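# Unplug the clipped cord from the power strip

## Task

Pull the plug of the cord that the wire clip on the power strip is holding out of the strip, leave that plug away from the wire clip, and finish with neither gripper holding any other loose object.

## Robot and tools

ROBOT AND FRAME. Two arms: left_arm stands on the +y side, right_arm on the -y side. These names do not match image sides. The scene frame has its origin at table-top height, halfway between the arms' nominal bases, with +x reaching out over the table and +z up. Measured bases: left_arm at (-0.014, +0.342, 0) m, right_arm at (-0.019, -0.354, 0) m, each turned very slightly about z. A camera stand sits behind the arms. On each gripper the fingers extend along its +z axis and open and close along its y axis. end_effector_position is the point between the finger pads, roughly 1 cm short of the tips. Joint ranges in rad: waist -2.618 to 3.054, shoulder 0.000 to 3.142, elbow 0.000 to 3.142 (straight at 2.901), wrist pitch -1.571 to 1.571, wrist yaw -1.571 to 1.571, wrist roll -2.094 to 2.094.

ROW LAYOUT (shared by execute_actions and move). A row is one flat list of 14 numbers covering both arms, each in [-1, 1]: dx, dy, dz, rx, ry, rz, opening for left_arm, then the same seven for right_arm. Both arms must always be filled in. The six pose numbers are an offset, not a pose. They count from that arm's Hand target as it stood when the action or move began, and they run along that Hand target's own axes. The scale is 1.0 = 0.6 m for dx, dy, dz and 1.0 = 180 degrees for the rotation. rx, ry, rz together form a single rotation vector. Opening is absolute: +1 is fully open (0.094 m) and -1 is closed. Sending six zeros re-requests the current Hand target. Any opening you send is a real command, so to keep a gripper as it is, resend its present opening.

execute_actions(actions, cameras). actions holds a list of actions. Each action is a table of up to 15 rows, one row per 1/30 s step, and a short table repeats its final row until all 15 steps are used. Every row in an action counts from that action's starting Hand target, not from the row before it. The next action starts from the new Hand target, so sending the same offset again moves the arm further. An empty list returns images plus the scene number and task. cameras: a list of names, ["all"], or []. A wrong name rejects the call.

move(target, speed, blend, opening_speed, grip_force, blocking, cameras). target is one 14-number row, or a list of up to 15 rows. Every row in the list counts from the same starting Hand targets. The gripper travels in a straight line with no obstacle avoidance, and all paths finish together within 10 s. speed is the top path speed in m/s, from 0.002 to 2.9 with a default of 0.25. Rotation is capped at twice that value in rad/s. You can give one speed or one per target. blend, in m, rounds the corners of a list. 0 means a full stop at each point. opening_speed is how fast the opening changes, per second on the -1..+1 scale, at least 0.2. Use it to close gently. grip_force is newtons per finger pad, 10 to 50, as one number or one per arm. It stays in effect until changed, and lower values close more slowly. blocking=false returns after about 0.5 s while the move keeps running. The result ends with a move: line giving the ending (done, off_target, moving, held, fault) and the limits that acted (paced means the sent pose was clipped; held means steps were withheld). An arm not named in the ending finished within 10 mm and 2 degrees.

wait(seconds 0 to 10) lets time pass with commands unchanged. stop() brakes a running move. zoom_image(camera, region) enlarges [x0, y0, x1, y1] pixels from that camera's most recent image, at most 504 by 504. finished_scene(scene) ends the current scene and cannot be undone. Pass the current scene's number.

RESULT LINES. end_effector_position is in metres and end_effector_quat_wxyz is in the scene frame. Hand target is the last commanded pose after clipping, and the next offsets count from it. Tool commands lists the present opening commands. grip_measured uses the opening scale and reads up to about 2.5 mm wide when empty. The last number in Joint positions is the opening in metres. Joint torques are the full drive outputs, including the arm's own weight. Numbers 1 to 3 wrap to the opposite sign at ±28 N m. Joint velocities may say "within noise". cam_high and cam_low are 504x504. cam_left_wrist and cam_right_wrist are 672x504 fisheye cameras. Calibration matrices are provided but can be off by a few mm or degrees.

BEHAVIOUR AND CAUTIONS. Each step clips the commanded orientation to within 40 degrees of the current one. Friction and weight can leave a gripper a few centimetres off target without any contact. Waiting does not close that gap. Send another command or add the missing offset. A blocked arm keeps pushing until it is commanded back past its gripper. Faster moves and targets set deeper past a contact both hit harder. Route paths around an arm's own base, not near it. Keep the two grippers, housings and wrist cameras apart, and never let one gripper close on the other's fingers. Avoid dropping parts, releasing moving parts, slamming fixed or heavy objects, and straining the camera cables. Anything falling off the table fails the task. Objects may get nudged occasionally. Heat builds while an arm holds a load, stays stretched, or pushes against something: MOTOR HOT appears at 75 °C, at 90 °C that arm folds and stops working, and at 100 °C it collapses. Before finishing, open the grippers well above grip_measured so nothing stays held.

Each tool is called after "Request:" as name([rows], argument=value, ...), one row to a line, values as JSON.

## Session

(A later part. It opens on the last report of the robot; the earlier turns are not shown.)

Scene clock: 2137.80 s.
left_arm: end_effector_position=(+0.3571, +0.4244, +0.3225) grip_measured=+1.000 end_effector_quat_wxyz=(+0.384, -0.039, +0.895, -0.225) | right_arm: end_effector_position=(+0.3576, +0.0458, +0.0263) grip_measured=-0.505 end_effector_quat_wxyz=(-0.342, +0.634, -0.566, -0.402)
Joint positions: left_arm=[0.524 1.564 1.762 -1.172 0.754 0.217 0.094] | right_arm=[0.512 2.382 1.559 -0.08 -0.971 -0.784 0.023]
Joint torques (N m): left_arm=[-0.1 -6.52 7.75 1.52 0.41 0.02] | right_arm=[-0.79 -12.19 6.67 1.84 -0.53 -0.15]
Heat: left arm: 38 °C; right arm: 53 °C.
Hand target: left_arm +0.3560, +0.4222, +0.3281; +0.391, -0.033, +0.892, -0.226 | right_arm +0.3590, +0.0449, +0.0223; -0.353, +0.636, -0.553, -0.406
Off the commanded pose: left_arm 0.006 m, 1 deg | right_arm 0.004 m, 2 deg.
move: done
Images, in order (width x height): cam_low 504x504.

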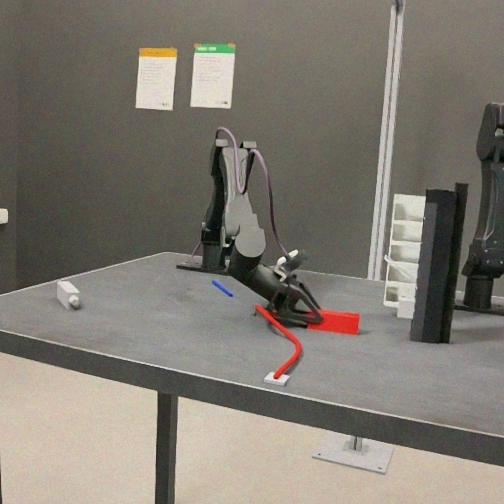

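Request:
move(target=[0, 0, 0, 0, 0, 0, 1, 0, 0, 0, 0, 0, 0, 0.1], speed=0.03, opening_speed=0.4, cameras=["cam_low", "cam_right_wrist"])

Request:
zoom_image(camera="cam_low", region=[260, 250, 400, 350])

Scene clock: 2144.80 s.
left_arm: end_effector_position=(+0.3571, +0.4244, +0.3225) grip_measured=+1.000 end_effector_quat_wxyz=(+0.384, -0.039, +0.895, -0.225) | right_arm: end_effector_position=(+0.3590, +0.0469, +0.0282) grip_measured=+0.098 end_effector_quat_wxyz=(-0.347, +0.635, -0.561, -0.401)
Joint positions: left_arm=[0.524 1.564 1.762 -1.172 0.754 0.217 0.094] | right_arm=[0.512 2.382 1.559 -0.065 -0.973 -0.784 0.052]
Joint torques (N m): left_arm=[-0.06 -6.53 7.9 1.51 0.41 0.02] | right_arm=[-0.55 -12.26 6.63 1.64 -0.51 -0.17]
Heat: left arm: 38 °C; right arm: 54 °C.
Hand target: left_arm +0.3560, +0.4222, +0.3281; +0.391, -0.033, +0.892, -0.226 | right_arm +0.3590, +0.0449, +0.0223; -0.353, +0.636, -0.553, -0.406
Off the commanded pose: left_arm 0.006 m, 1 deg | right_arm 0.006 m, 1 deg.
move: done
camera_calibration:
cam_right_wrist: T_world_to_cam=[[0.992253, 0.11777, -0.0395463, -0.365313], [0.0690985, -0.78773, -0.612134, 0.0556165], [-0.103243, 0.604659, -0.789765, 0.141911], [0, 0, 0, 1]] pos_world=[0.373292, 0.00102568, 0.131675]
Images, in order (width x height): cam_low 504x504, cam_right_wrist 672x504.

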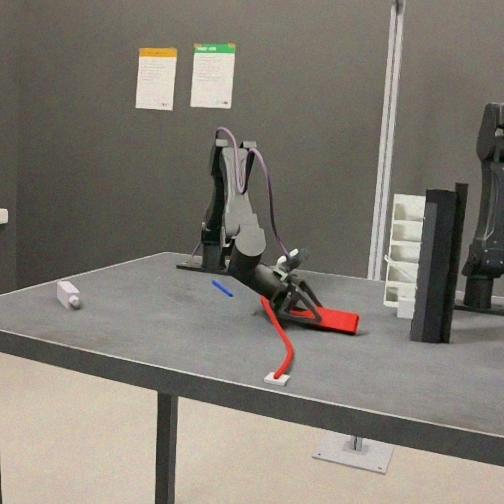

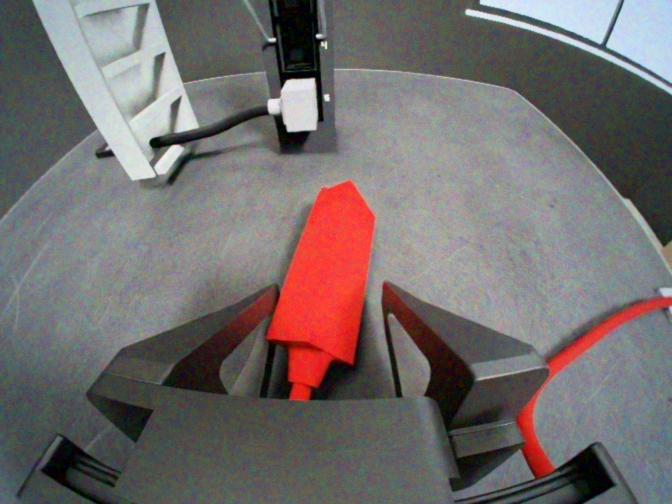

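Scaled by 3.600 from the camera's 504x504 image, which has a finer 720x720 frame.

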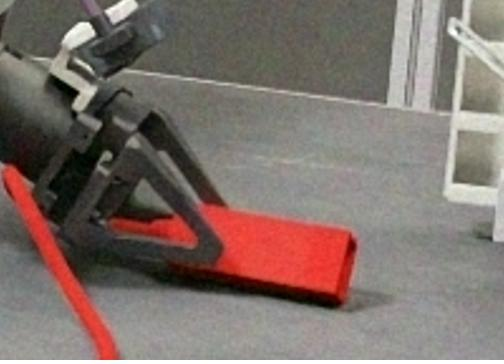

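Request:
move(target=[0, 0, 0, 0, 0, 0, 1, 0, 0, 0, 0, 0, 0, 0.9], speed=0.03, opening_speed=0.25, cameras=["cam_low", "cam_right_wrist"])

Request:
zoom_image(camera="cam_low", region=[260, 250, 400, 350])

Scene clock: 2157.57 s.
left_arm: end_effector_position=(+0.3571, +0.4244, +0.3225) grip_measured=+1.000 end_effector_quat_wxyz=(+0.384, -0.039, +0.895, -0.225) | right_arm: end_effector_position=(+0.3596, +0.0474, +0.0289) grip_measured=+0.898 end_effector_quat_wxyz=(-0.350, +0.636, -0.560, -0.400)
Joint positions: left_arm=[0.524 1.564 1.762 -1.172 0.754 0.217 0.094] | right_arm=[0.512 2.382 1.559 -0.059 -0.973 -0.784 0.089]
Joint torques (N m): left_arm=[-0.02 -6.38 7.84 1.53 0.41 0.02] | right_arm=[-0.88 -12.16 6.43 1.66 -0.45 -0.15]
Heat: left arm: 38 °C; right arm: 55 °C.
Hand target: left_arm +0.3560, +0.4222, +0.3281; +0.391, -0.033, +0.892, -0.226 | right_arm +0.3590, +0.0449, +0.0223; -0.353, +0.636, -0.553, -0.406
Off the commanded pose: left_arm 0.006 m, 1 deg | right_arm 0.007 m, 1 deg.
move: done
camera_calibration:
cam_right_wrist: T_world_to_cam=[[0.992441, 0.117915, -0.0340121, -0.366295], [0.072316, -0.78582, -0.614213, 0.0551223], [-0.0991524, 0.607111, -0.788407, 0.140643], [0, 0, 0, 1]] pos_world=[0.373485, 0.00112176, 0.132283]
Images, in order (width x height): cam_low 504x504, cam_right_wrist 672x504.

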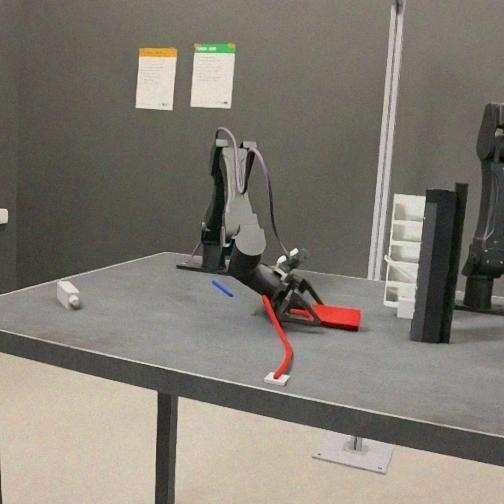

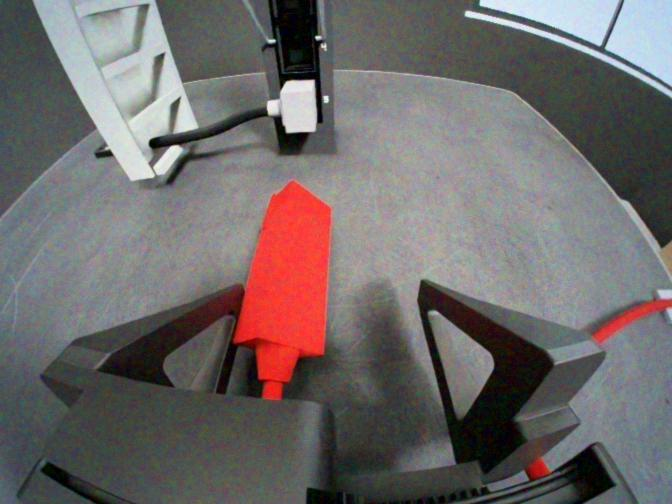

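Scaled by 3.600 from the camera's 504x504 image, which has a finer 720x720 frame.

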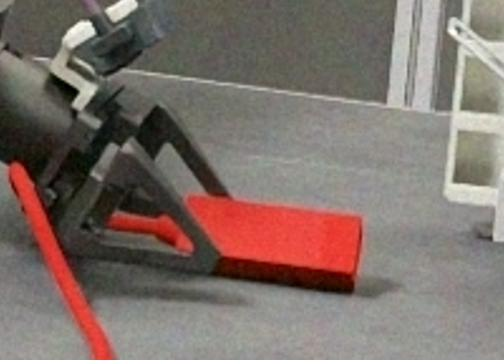

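Request:
move(target=[0, 0, 0, 0, 0, 0, 1, -0.0680, 0, -0.0317, 0, 0, 0, 0.9], speed=0.03, cameras=["cam_low", "cam_right_wrist"])

Request:
zoom_image(camera="cam_low", region=[260, 250, 400, 350])

Scene clock: 2172.93 s.
left_arm: end_effector_position=(+0.3571, +0.4244, +0.3225) grip_measured=+1.000 end_effector_quat_wxyz=(+0.384, -0.039, +0.895, -0.225) | right_arm: end_effector_position=(+0.3505, +0.0419, +0.0351) grip_measured=+0.898 end_effector_quat_wxyz=(-0.323, +0.630, -0.576, -0.409)
Joint positions: left_arm=[0.524 1.564 1.762 -1.172 0.754 0.217 0.094] | right_arm=[0.512 2.349 1.559 -0.159 -0.973 -0.784 0.089]
Joint torques (N m): left_arm=[0.02 -6.54 7.87 1.48 0.41 0.03] | right_arm=[-0.55 -17.74 9.88 1.24 -0.49 -0.12]
Heat: left arm: 38 °C; right arm: 56 °C.
Hand target: left_arm +0.3560, +0.4222, +0.3281; +0.391, -0.033, +0.892, -0.226 | right_arm +0.3590, +0.0449, +0.0673; -0.353, +0.636, -0.553, -0.406
Off the commanded pose: left_arm 0.006 m, 1 deg | right_arm 0.033 m, 4 deg.
move: off_target (right_arm)
camera_calibration:
cam_right_wrist: T_world_to_cam=[[0.988776, 0.115753, -0.0944597, -0.352775], [0.0380022, -0.806308, -0.590274, 0.0673025], [-0.14449, 0.580059, -0.801657, 0.165393], [0, 0, 0, 1]] pos_world=[0.370155, -0.0008361, 0.138992]
Images, in order (width x height): cam_low 504x504, cam_right_wrist 672x504.

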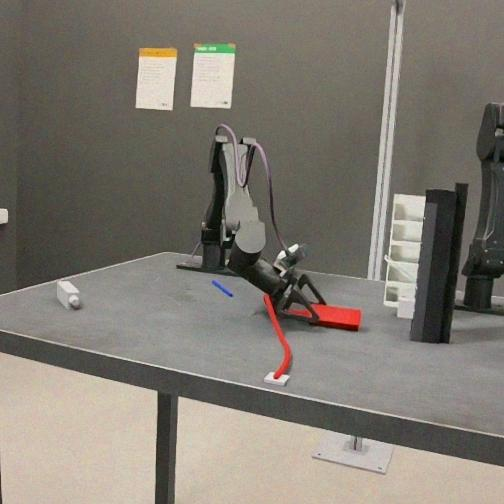

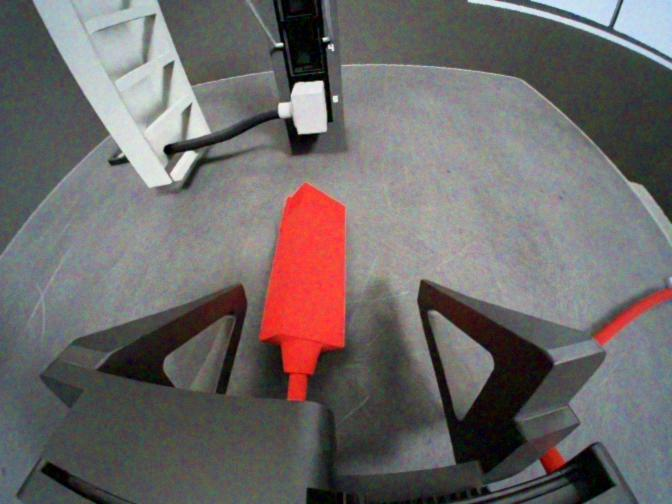

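Scaled by 3.600 from the camera's 504x504 image, which has a finer 720x720 frame.

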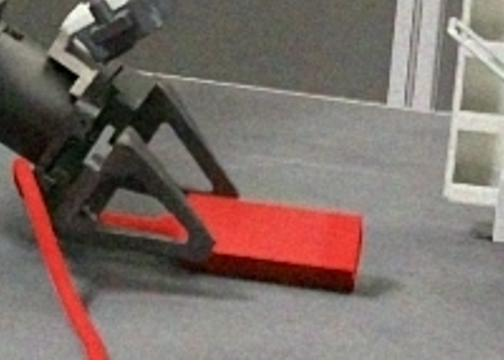

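Request:
move(target=[0, 0, 0, 0, 0, 0, 1, -0.0680, 0, -0.0317, 0, 0, 0, 0.9], speed=0.04, cameras=["cam_low", "cam_right_wrist", "cam_high"])

Request:
zoom_image(camera="cam_low", region=[250, 230, 400, 350])

Scene clock: 2182.07 s.
left_arm: end_effector_position=(+0.3571, +0.4244, +0.3225) grip_measured=+1.000 end_effector_quat_wxyz=(+0.384, -0.039, +0.895, -0.225) | right_arm: end_effector_position=(+0.3518, +0.0427, +0.0794) grip_measured=+0.898 end_effector_quat_wxyz=(-0.322, +0.630, -0.577, -0.409)
Joint positions: left_arm=[0.524 1.564 1.762 -1.172 0.754 0.217 0.094] | right_arm=[0.512 2.275 1.625 -0.302 -0.973 -0.784 0.089]
Joint torques (N m): left_arm=[0.01 -6.42 7.87 1.49 0.38 0.02] | right_arm=[-0.62 -17.43 10.56 1.28 -0.52 -0.1]
Heat: left arm: 38 °C; right arm: 59 °C.
Hand target: left_arm +0.3560, +0.4222, +0.3281; +0.391, -0.033, +0.892, -0.226 | right_arm +0.3591, +0.0448, +0.1123; -0.353, +0.636, -0.553, -0.406
Off the commanded pose: left_arm 0.006 m, 1 deg | right_arm 0.034 m, 5 deg.
move: off_target (right_arm)
camera_calibration:
cam_right_wrist: T_world_to_cam=[[0.988562, 0.11563, -0.0968191, -0.349758], [0.0366983, -0.807125, -0.589239, 0.0944696], [-0.146279, 0.578946, -0.802137, 0.201445], [0, 0, 0, 1]] pos_world=[0.371758, 0.0000655694, 0.183388]
Images, in order (width x height): cam_high 504x504, cam_low 504x504, cam_right_wrist 672x504.

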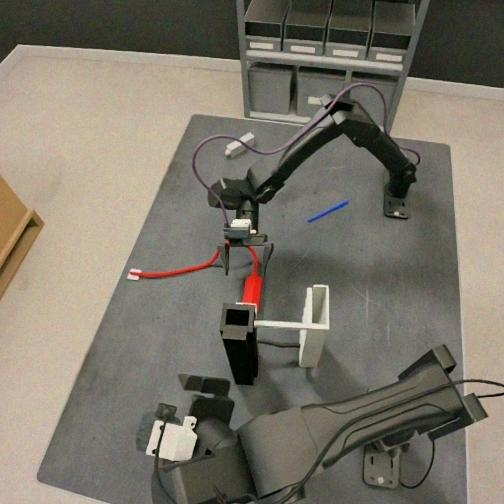

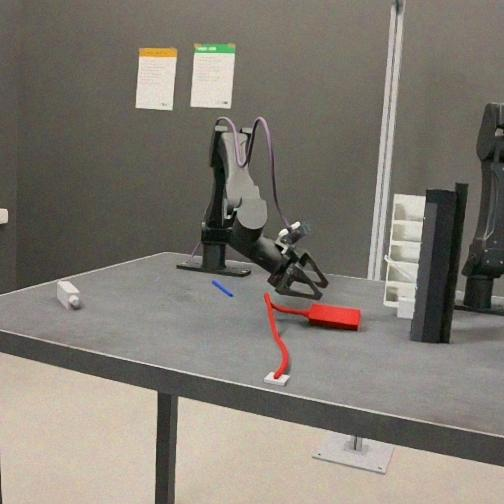

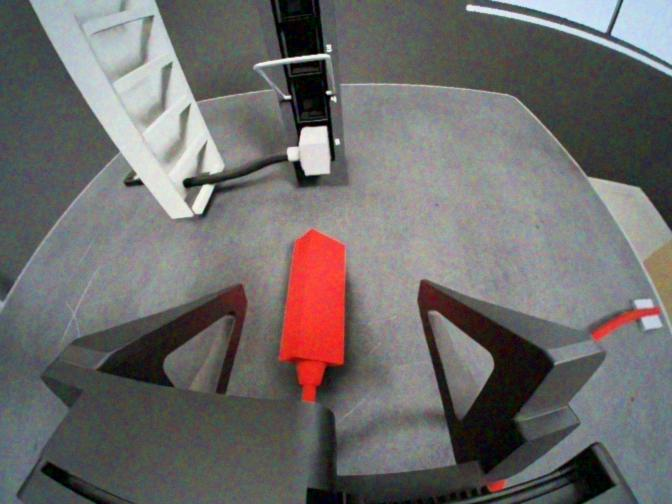

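Scaled by 3.360 from the camera's 504x504 image, which has a finer 720x720 frame.

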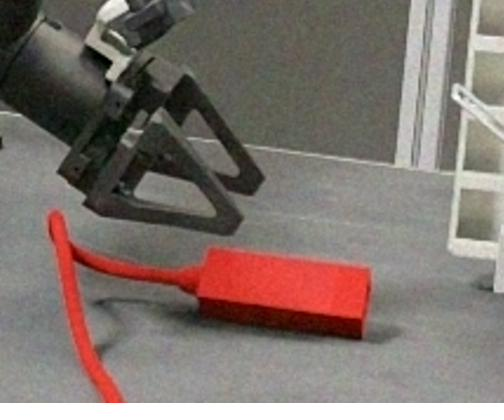

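Request:
zoom_image(camera="cam_high", region=[180, 200, 340, 400])

Scaled by 2.520 from the camera's 504x504 image, which has a finer 720x720 frame.

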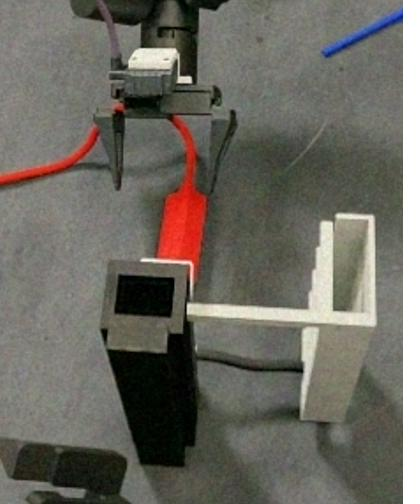

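Request:
move([
  [0, 0, 0, 0, 0, 0, 1, -0.0906, 0, -0.0423, 0, 0, 0, 0.9],
  [0, 0, 0, 0, 0, 0, 1, -0.0073, 0.2252, -0.3302, 0.2014, 0, 0.0939, 0.9],
], speed=0.12, blend=[0.02, 0], cameras=["all"])

Request:
zoom_image(camera="cam_left_wrist", region=[180, 240, 490, 500])

Request:
zoom_image(camera="cam_low", region=[250, 170, 504, 400])

Scene clock: 2305.50 s.
left_arm: end_effector_position=(+0.3571, +0.4244, +0.3225) grip_measured=+1.000 end_effector_quat_wxyz=(+0.384, -0.039, +0.895, -0.225) | right_arm: end_effector_position=(+0.2503, -0.1462, +0.2007) grip_measured=+0.898 end_effector_quat_wxyz=(+0.467, -0.414, +0.735, +0.265)
Joint positions: left_arm=[0.524 1.564 1.762 -1.172 0.754 0.217 0.094] | right_arm=[0.319 1.042 0.669 -0.168 -0.607 -0.328 0.089]
Joint torques (N m): left_arm=[-0.05 -6.52 7.82 1.52 0.39 0.03] | right_arm=[-0.61 -3.88 7.91 1.92 -0.11 -0.05]
Heat: left arm: 38 °C; right arm: 67 °C.
Hand target: left_arm +0.3560, +0.4222, +0.3281; +0.391, -0.033, +0.892, -0.226 | right_arm +0.2500, -0.1500, +0.1999; +0.470, -0.409, +0.738, +0.261
Off the commanded pose: left_arm 0.006 m, 1 deg | right_arm 0.004 m, 1 deg.
move: done
camera_calibration:
cam_right_wrist: T_world_to_cam=[[0.849748, -0.526162, -0.0328996, -0.287727], [-0.428581, -0.653119, -0.624303, 0.163318], [0.306997, 0.5446, -0.780489, 0.270318], [0, 0, 0, 1]] pos_world=[0.231503, -0.19194, 0.303474]

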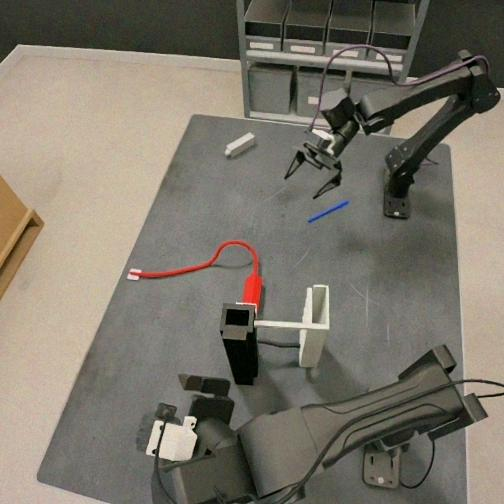

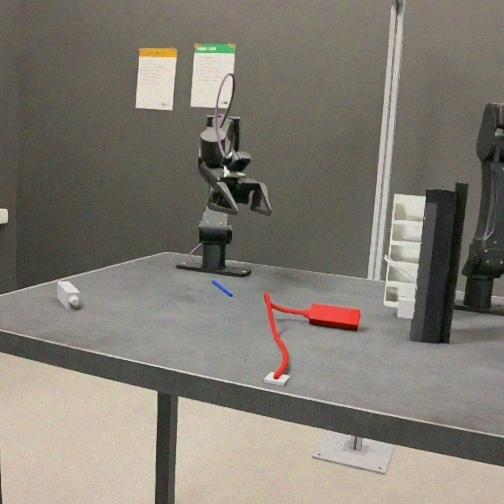

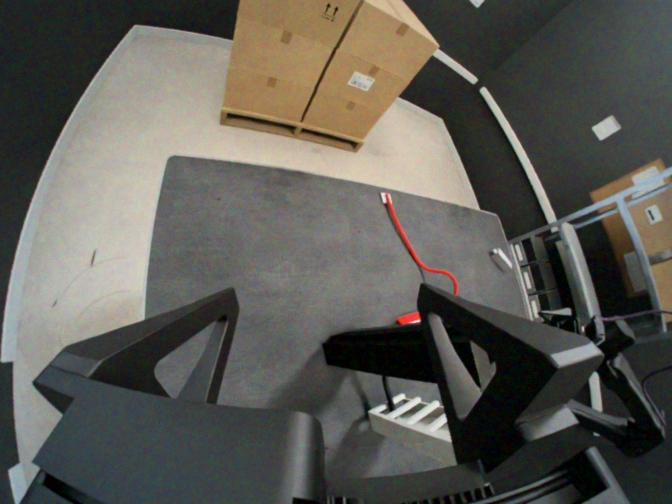

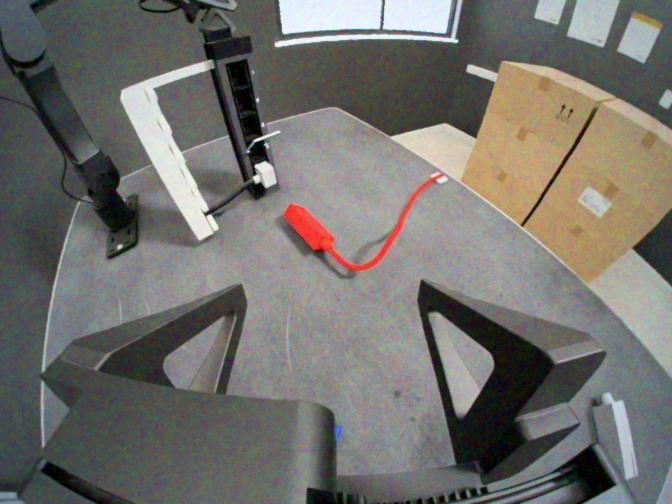

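Scaled by 1.626 from the camera's 672x504 image, which has a finer 960x720 frame.

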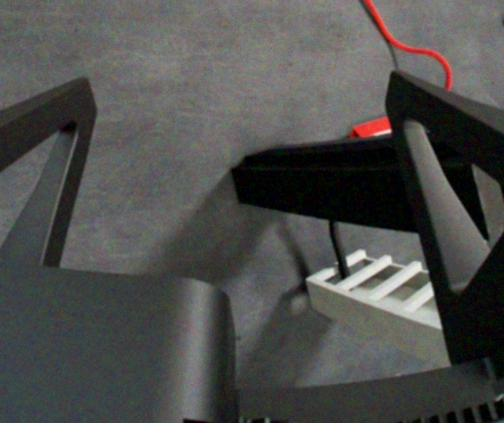

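Scaled by 1.984 from the camera's 504x504 image, which has a finer 720x720 frame.

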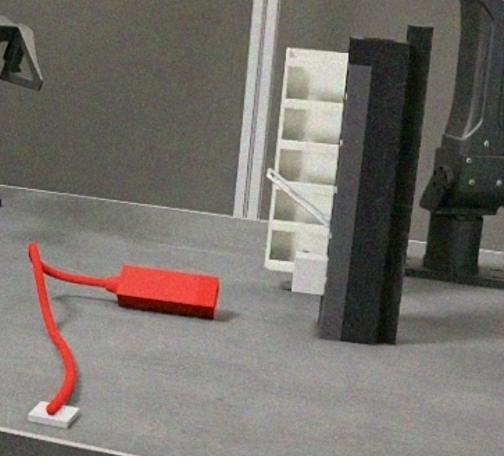

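Request:
wait(seconds=10, cameras=[])

Scene clock: 2333.43 s.
left_arm: end_effector_position=(+0.3571, +0.4244, +0.3225) grip_measured=+1.000 end_effector_quat_wxyz=(+0.384, -0.039, +0.895, -0.225) | right_arm: end_effector_position=(+0.2503, -0.1462, +0.2006) grip_measured=+0.898 end_effector_quat_wxyz=(+0.467, -0.413, +0.735, +0.265)
Joint positions: left_arm=[0.524 1.564 1.762 -1.172 0.754 0.217 0.094] | right_arm=[0.319 1.042 0.669 -0.169 -0.607 -0.327 0.089]
Joint torques (N m): left_arm=[-0.08 -6.41 7.83 1.48 0.41 0.03] | right_arm=[-0.72 -3.74 7.68 1.89 -0.11 -0.03]
Heat: left arm: 38 °C; right arm: 53 °C.
Hand target: left_arm +0.3560, +0.4222, +0.3281; +0.391, -0.033, +0.892, -0.226 | right_arm +0.2501, -0.1500, +0.1999; +0.470, -0.409, +0.738, +0.261
Tool commands: left_gripper/opening=+1.0 right_gripper/opening=+0.9
Off the commanded pose: left_arm 0.006 m, 1 deg | right_arm 0.004 m, 1 deg.
wait: 10.00 s; at rest from the start
No camera images: "cameras" was empty.

Request:
move(target=[0.1628, 0.1955, 0.0088, 0, 0, 0, 1, 0, 0, 0, 0, 0, 0, 0.9], speed=0.12, cameras=[])

Request:
move(target=[-0.0455, -0.0287, -0.0395, 0, 0, 0, 1, 0, 0, 0, 0, 0, 0, 0.9], speed=0.06, cameras=[])

Request:
move(target=[-0.0455, -0.0287, -0.0395, 0, 0, 0, 1, 0, 0, 0, 0, 0, 0, 0.9], speed=0.06, cameras=[])

Scene clock: 2371.13 s.
left_arm: end_effector_position=(+0.3037, +0.5028, +0.2077) grip_measured=+1.000 end_effector_quat_wxyz=(+0.381, -0.040, +0.897, -0.221) | right_arm: end_effector_position=(+0.2503, -0.1462, +0.2006) grip_measured=+0.898 end_effector_quat_wxyz=(+0.467, -0.413, +0.735, +0.265)
Joint positions: left_arm=[0.844 1.588 1.36 -1.061 0.88 0.642 0.094] | right_arm=[0.319 1.042 0.669 -0.169 -0.607 -0.327 0.089]
Joint torques (N m): left_arm=[0.18 -5.91 6.95 1.08 0.67 0.1] | right_arm=[-0.84 -3.81 7.56 1.8 -0.09 -0.01]
Heat: left arm: 38 °C; right arm: 46 °C.
Hand target: left_arm +0.3059, +0.5023, +0.2080; +0.390, -0.033, +0.892, -0.226 | right_arm +0.2501, -0.1500, +0.1999; +0.470, -0.409, +0.738, +0.261
Off the commanded pose: left_arm 0.002 m, 2 deg | right_arm 0.004 m, 1 deg.
move: done
No camera images: "cameras" was empty.

Scene clock: 2372.50 s.
left_arm: end_effector_position=(+0.3039, +0.5025, +0.2417) grip_measured=+1.000 end_effector_quat_wxyz=(+0.383, -0.039, +0.896, -0.220) | right_arm: end_effector_position=(+0.2503, -0.1462, +0.2006) grip_measured=+0.898 end_effector_quat_wxyz=(+0.467, -0.413, +0.735, +0.265)
Joint positions: left_arm=[0.844 1.595 1.5 -1.189 0.882 0.642 0.094] | right_arm=[0.319 1.042 0.669 -0.169 -0.607 -0.327 0.089]
Joint torques (N m): left_arm=[0.23 -5.6 9.48 0.79 0.63 0.09] | right_arm=[-0.8 -3.64 7.9 1.82 -0.08 0]
Heat: left arm: 38 °C; right arm: 46 °C.
Hand target: left_arm +0.3060, +0.5023, +0.2481; +0.391, -0.033, +0.892, -0.226 | right_arm +0.2501, -0.1500, +0.1999; +0.470, -0.409, +0.738, +0.261
Off the commanded pose: left_arm 0.007 m, 1 deg | right_arm 0.004 m, 1 deg.
move: done
No camera images: "cameras" was empty.

Scene clock: 2373.90 s.
left_arm: end_effector_position=(+0.3041, +0.5028, +0.2821) grip_measured=+1.000 end_effector_quat_wxyz=(+0.384, -0.039, +0.896, -0.220) | right_arm: end_effector_position=(+0.2503, -0.1462, +0.2006) grip_measured=+0.898 end_effector_quat_wxyz=(+0.467, -0.413, +0.735, +0.265)
Joint positions: left_arm=[0.844 1.632 1.703 -1.355 0.883 0.642 0.094] | right_arm=[0.319 1.042 0.669 -0.169 -0.607 -0.327 0.089]
Joint torques (N m): left_arm=[0.16 -5.71 9.4 0.74 0.63 0.08] | right_arm=[-0.88 -3.84 7.95 1.88 -0.13 -0.01]
Heat: left arm: 38 °C; right arm: 46 °C.
Hand target: left_arm +0.3059, +0.5022, +0.2881; +0.390, -0.033, +0.892, -0.226 | right_arm +0.2501, -0.1500, +0.1999; +0.470, -0.409, +0.738, +0.261
Off the commanded pose: left_arm 0.006 m, 1 deg | right_arm 0.004 m, 1 deg.
move: done
No camera images: "cameras" was empty.

Request:
move(target=[0, 0, 0, 0, 0, 0, 1, 0.0453, 0, 0.0211, 0, 0, 0, 0.9], speed=0.06, cameras=[])

Request:
move(target=[0, 0, 0, 0, 0, 0, 1, -0.0453, 0, -0.0211, 0, 0, 0, 0.9], speed=0.06, cameras=[])

Request:
move(target=[0, 0, 0, 0, 0, 0, 1, -0.0453, 0, -0.0211, 0, 0, 0, 0.9], speed=0.06, cameras=[])

Scene clock: 2390.17 s.
left_arm: end_effector_position=(+0.3041, +0.5027, +0.2820) grip_measured=+1.000 end_effector_quat_wxyz=(+0.383, -0.039, +0.896, -0.220) | right_arm: end_effector_position=(+0.2463, -0.1478, +0.1694) grip_measured=+0.898 end_effector_quat_wxyz=(+0.462, -0.413, +0.739, +0.265)
Joint positions: left_arm=[0.844 1.632 1.703 -1.355 0.883 0.642 0.094] | right_arm=[0.319 1.055 0.559 -0.058 -0.606 -0.327 0.089]
Joint torques (N m): left_arm=[0.12 -5.65 9.26 0.78 0.66 0.09] | right_arm=[-0.72 -2.44 8.01 2.14 -0.12 0.01]
Heat: left arm: 39 °C; right arm: 44 °C.
Hand target: left_arm +0.3060, +0.5022, +0.2881; +0.391, -0.033, +0.892, -0.226 | right_arm +0.2500, -0.1500, +0.1699; +0.470, -0.409, +0.738, +0.261
Off the commanded pose: left_arm 0.006 m, 1 deg | right_arm 0.004 m, 1 deg.
move: done
No camera images: "cameras" was empty.

Scene clock: 2391.40 s.
left_arm: end_effector_position=(+0.3041, +0.5027, +0.2820) grip_measured=+1.000 end_effector_quat_wxyz=(+0.383, -0.039, +0.896, -0.220) | right_arm: end_effector_position=(+0.2442, -0.1487, +0.1826) grip_measured=+0.898 end_effector_quat_wxyz=(+0.450, -0.411, +0.747, +0.267)
Joint positions: left_arm=[0.844 1.632 1.703 -1.355 0.883 0.642 0.094] | right_arm=[0.319 1.04 0.627 -0.169 -0.605 -0.325 0.089]
Joint torques (N m): left_arm=[0.17 -5.64 9.26 0.78 0.65 0.11] | right_arm=[-0.91 -3.77 11.82 1.85 -0.13 -0.04]
Heat: left arm: 39 °C; right arm: 44 °C.
Hand target: left_arm +0.3060, +0.5022, +0.2881; +0.391, -0.033, +0.892, -0.226 | right_arm +0.2500, -0.1500, +0.1999; +0.470, -0.409, +0.738, +0.261
Off the commanded pose: left_arm 0.006 m, 1 deg | right_arm 0.018 m, 3 deg.
move: off_target (right_arm)
No camera images: "cameras" was empty.

Scene clock: 2392.60 s.
left_arm: end_effector_position=(+0.3041, +0.5027, +0.2820) grip_measured=+1.000 end_effector_quat_wxyz=(+0.383, -0.039, +0.896, -0.220) | right_arm: end_effector_position=(+0.2455, -0.1482, +0.2117) grip_measured=+0.898 end_effector_quat_wxyz=(+0.449, -0.410, +0.747, +0.267)
Joint positions: left_arm=[0.844 1.632 1.703 -1.355 0.883 0.642 0.094] | right_arm=[0.319 1.032 0.74 -0.292 -0.605 -0.325 0.089]
Joint torques (N m): left_arm=[0.13 -5.64 9.33 0.75 0.62 0.1] | right_arm=[-0.64 -3.97 11.88 1.77 -0.13 -0.01]
Heat: left arm: 39 °C; right arm: 44 °C.
Hand target: left_arm +0.3060, +0.5022, +0.2881; +0.391, -0.033, +0.892, -0.226 | right_arm +0.2500, -0.1500, +0.2299; +0.470, -0.409, +0.738, +0.261
Off the commanded pose: left_arm 0.006 m, 1 deg | right_arm 0.019 m, 3 deg.
move: off_target (right_arm)
No camera images: "cameras" was empty.

Request:
finished_scene(scene=1)

The scene is finished: the task was done.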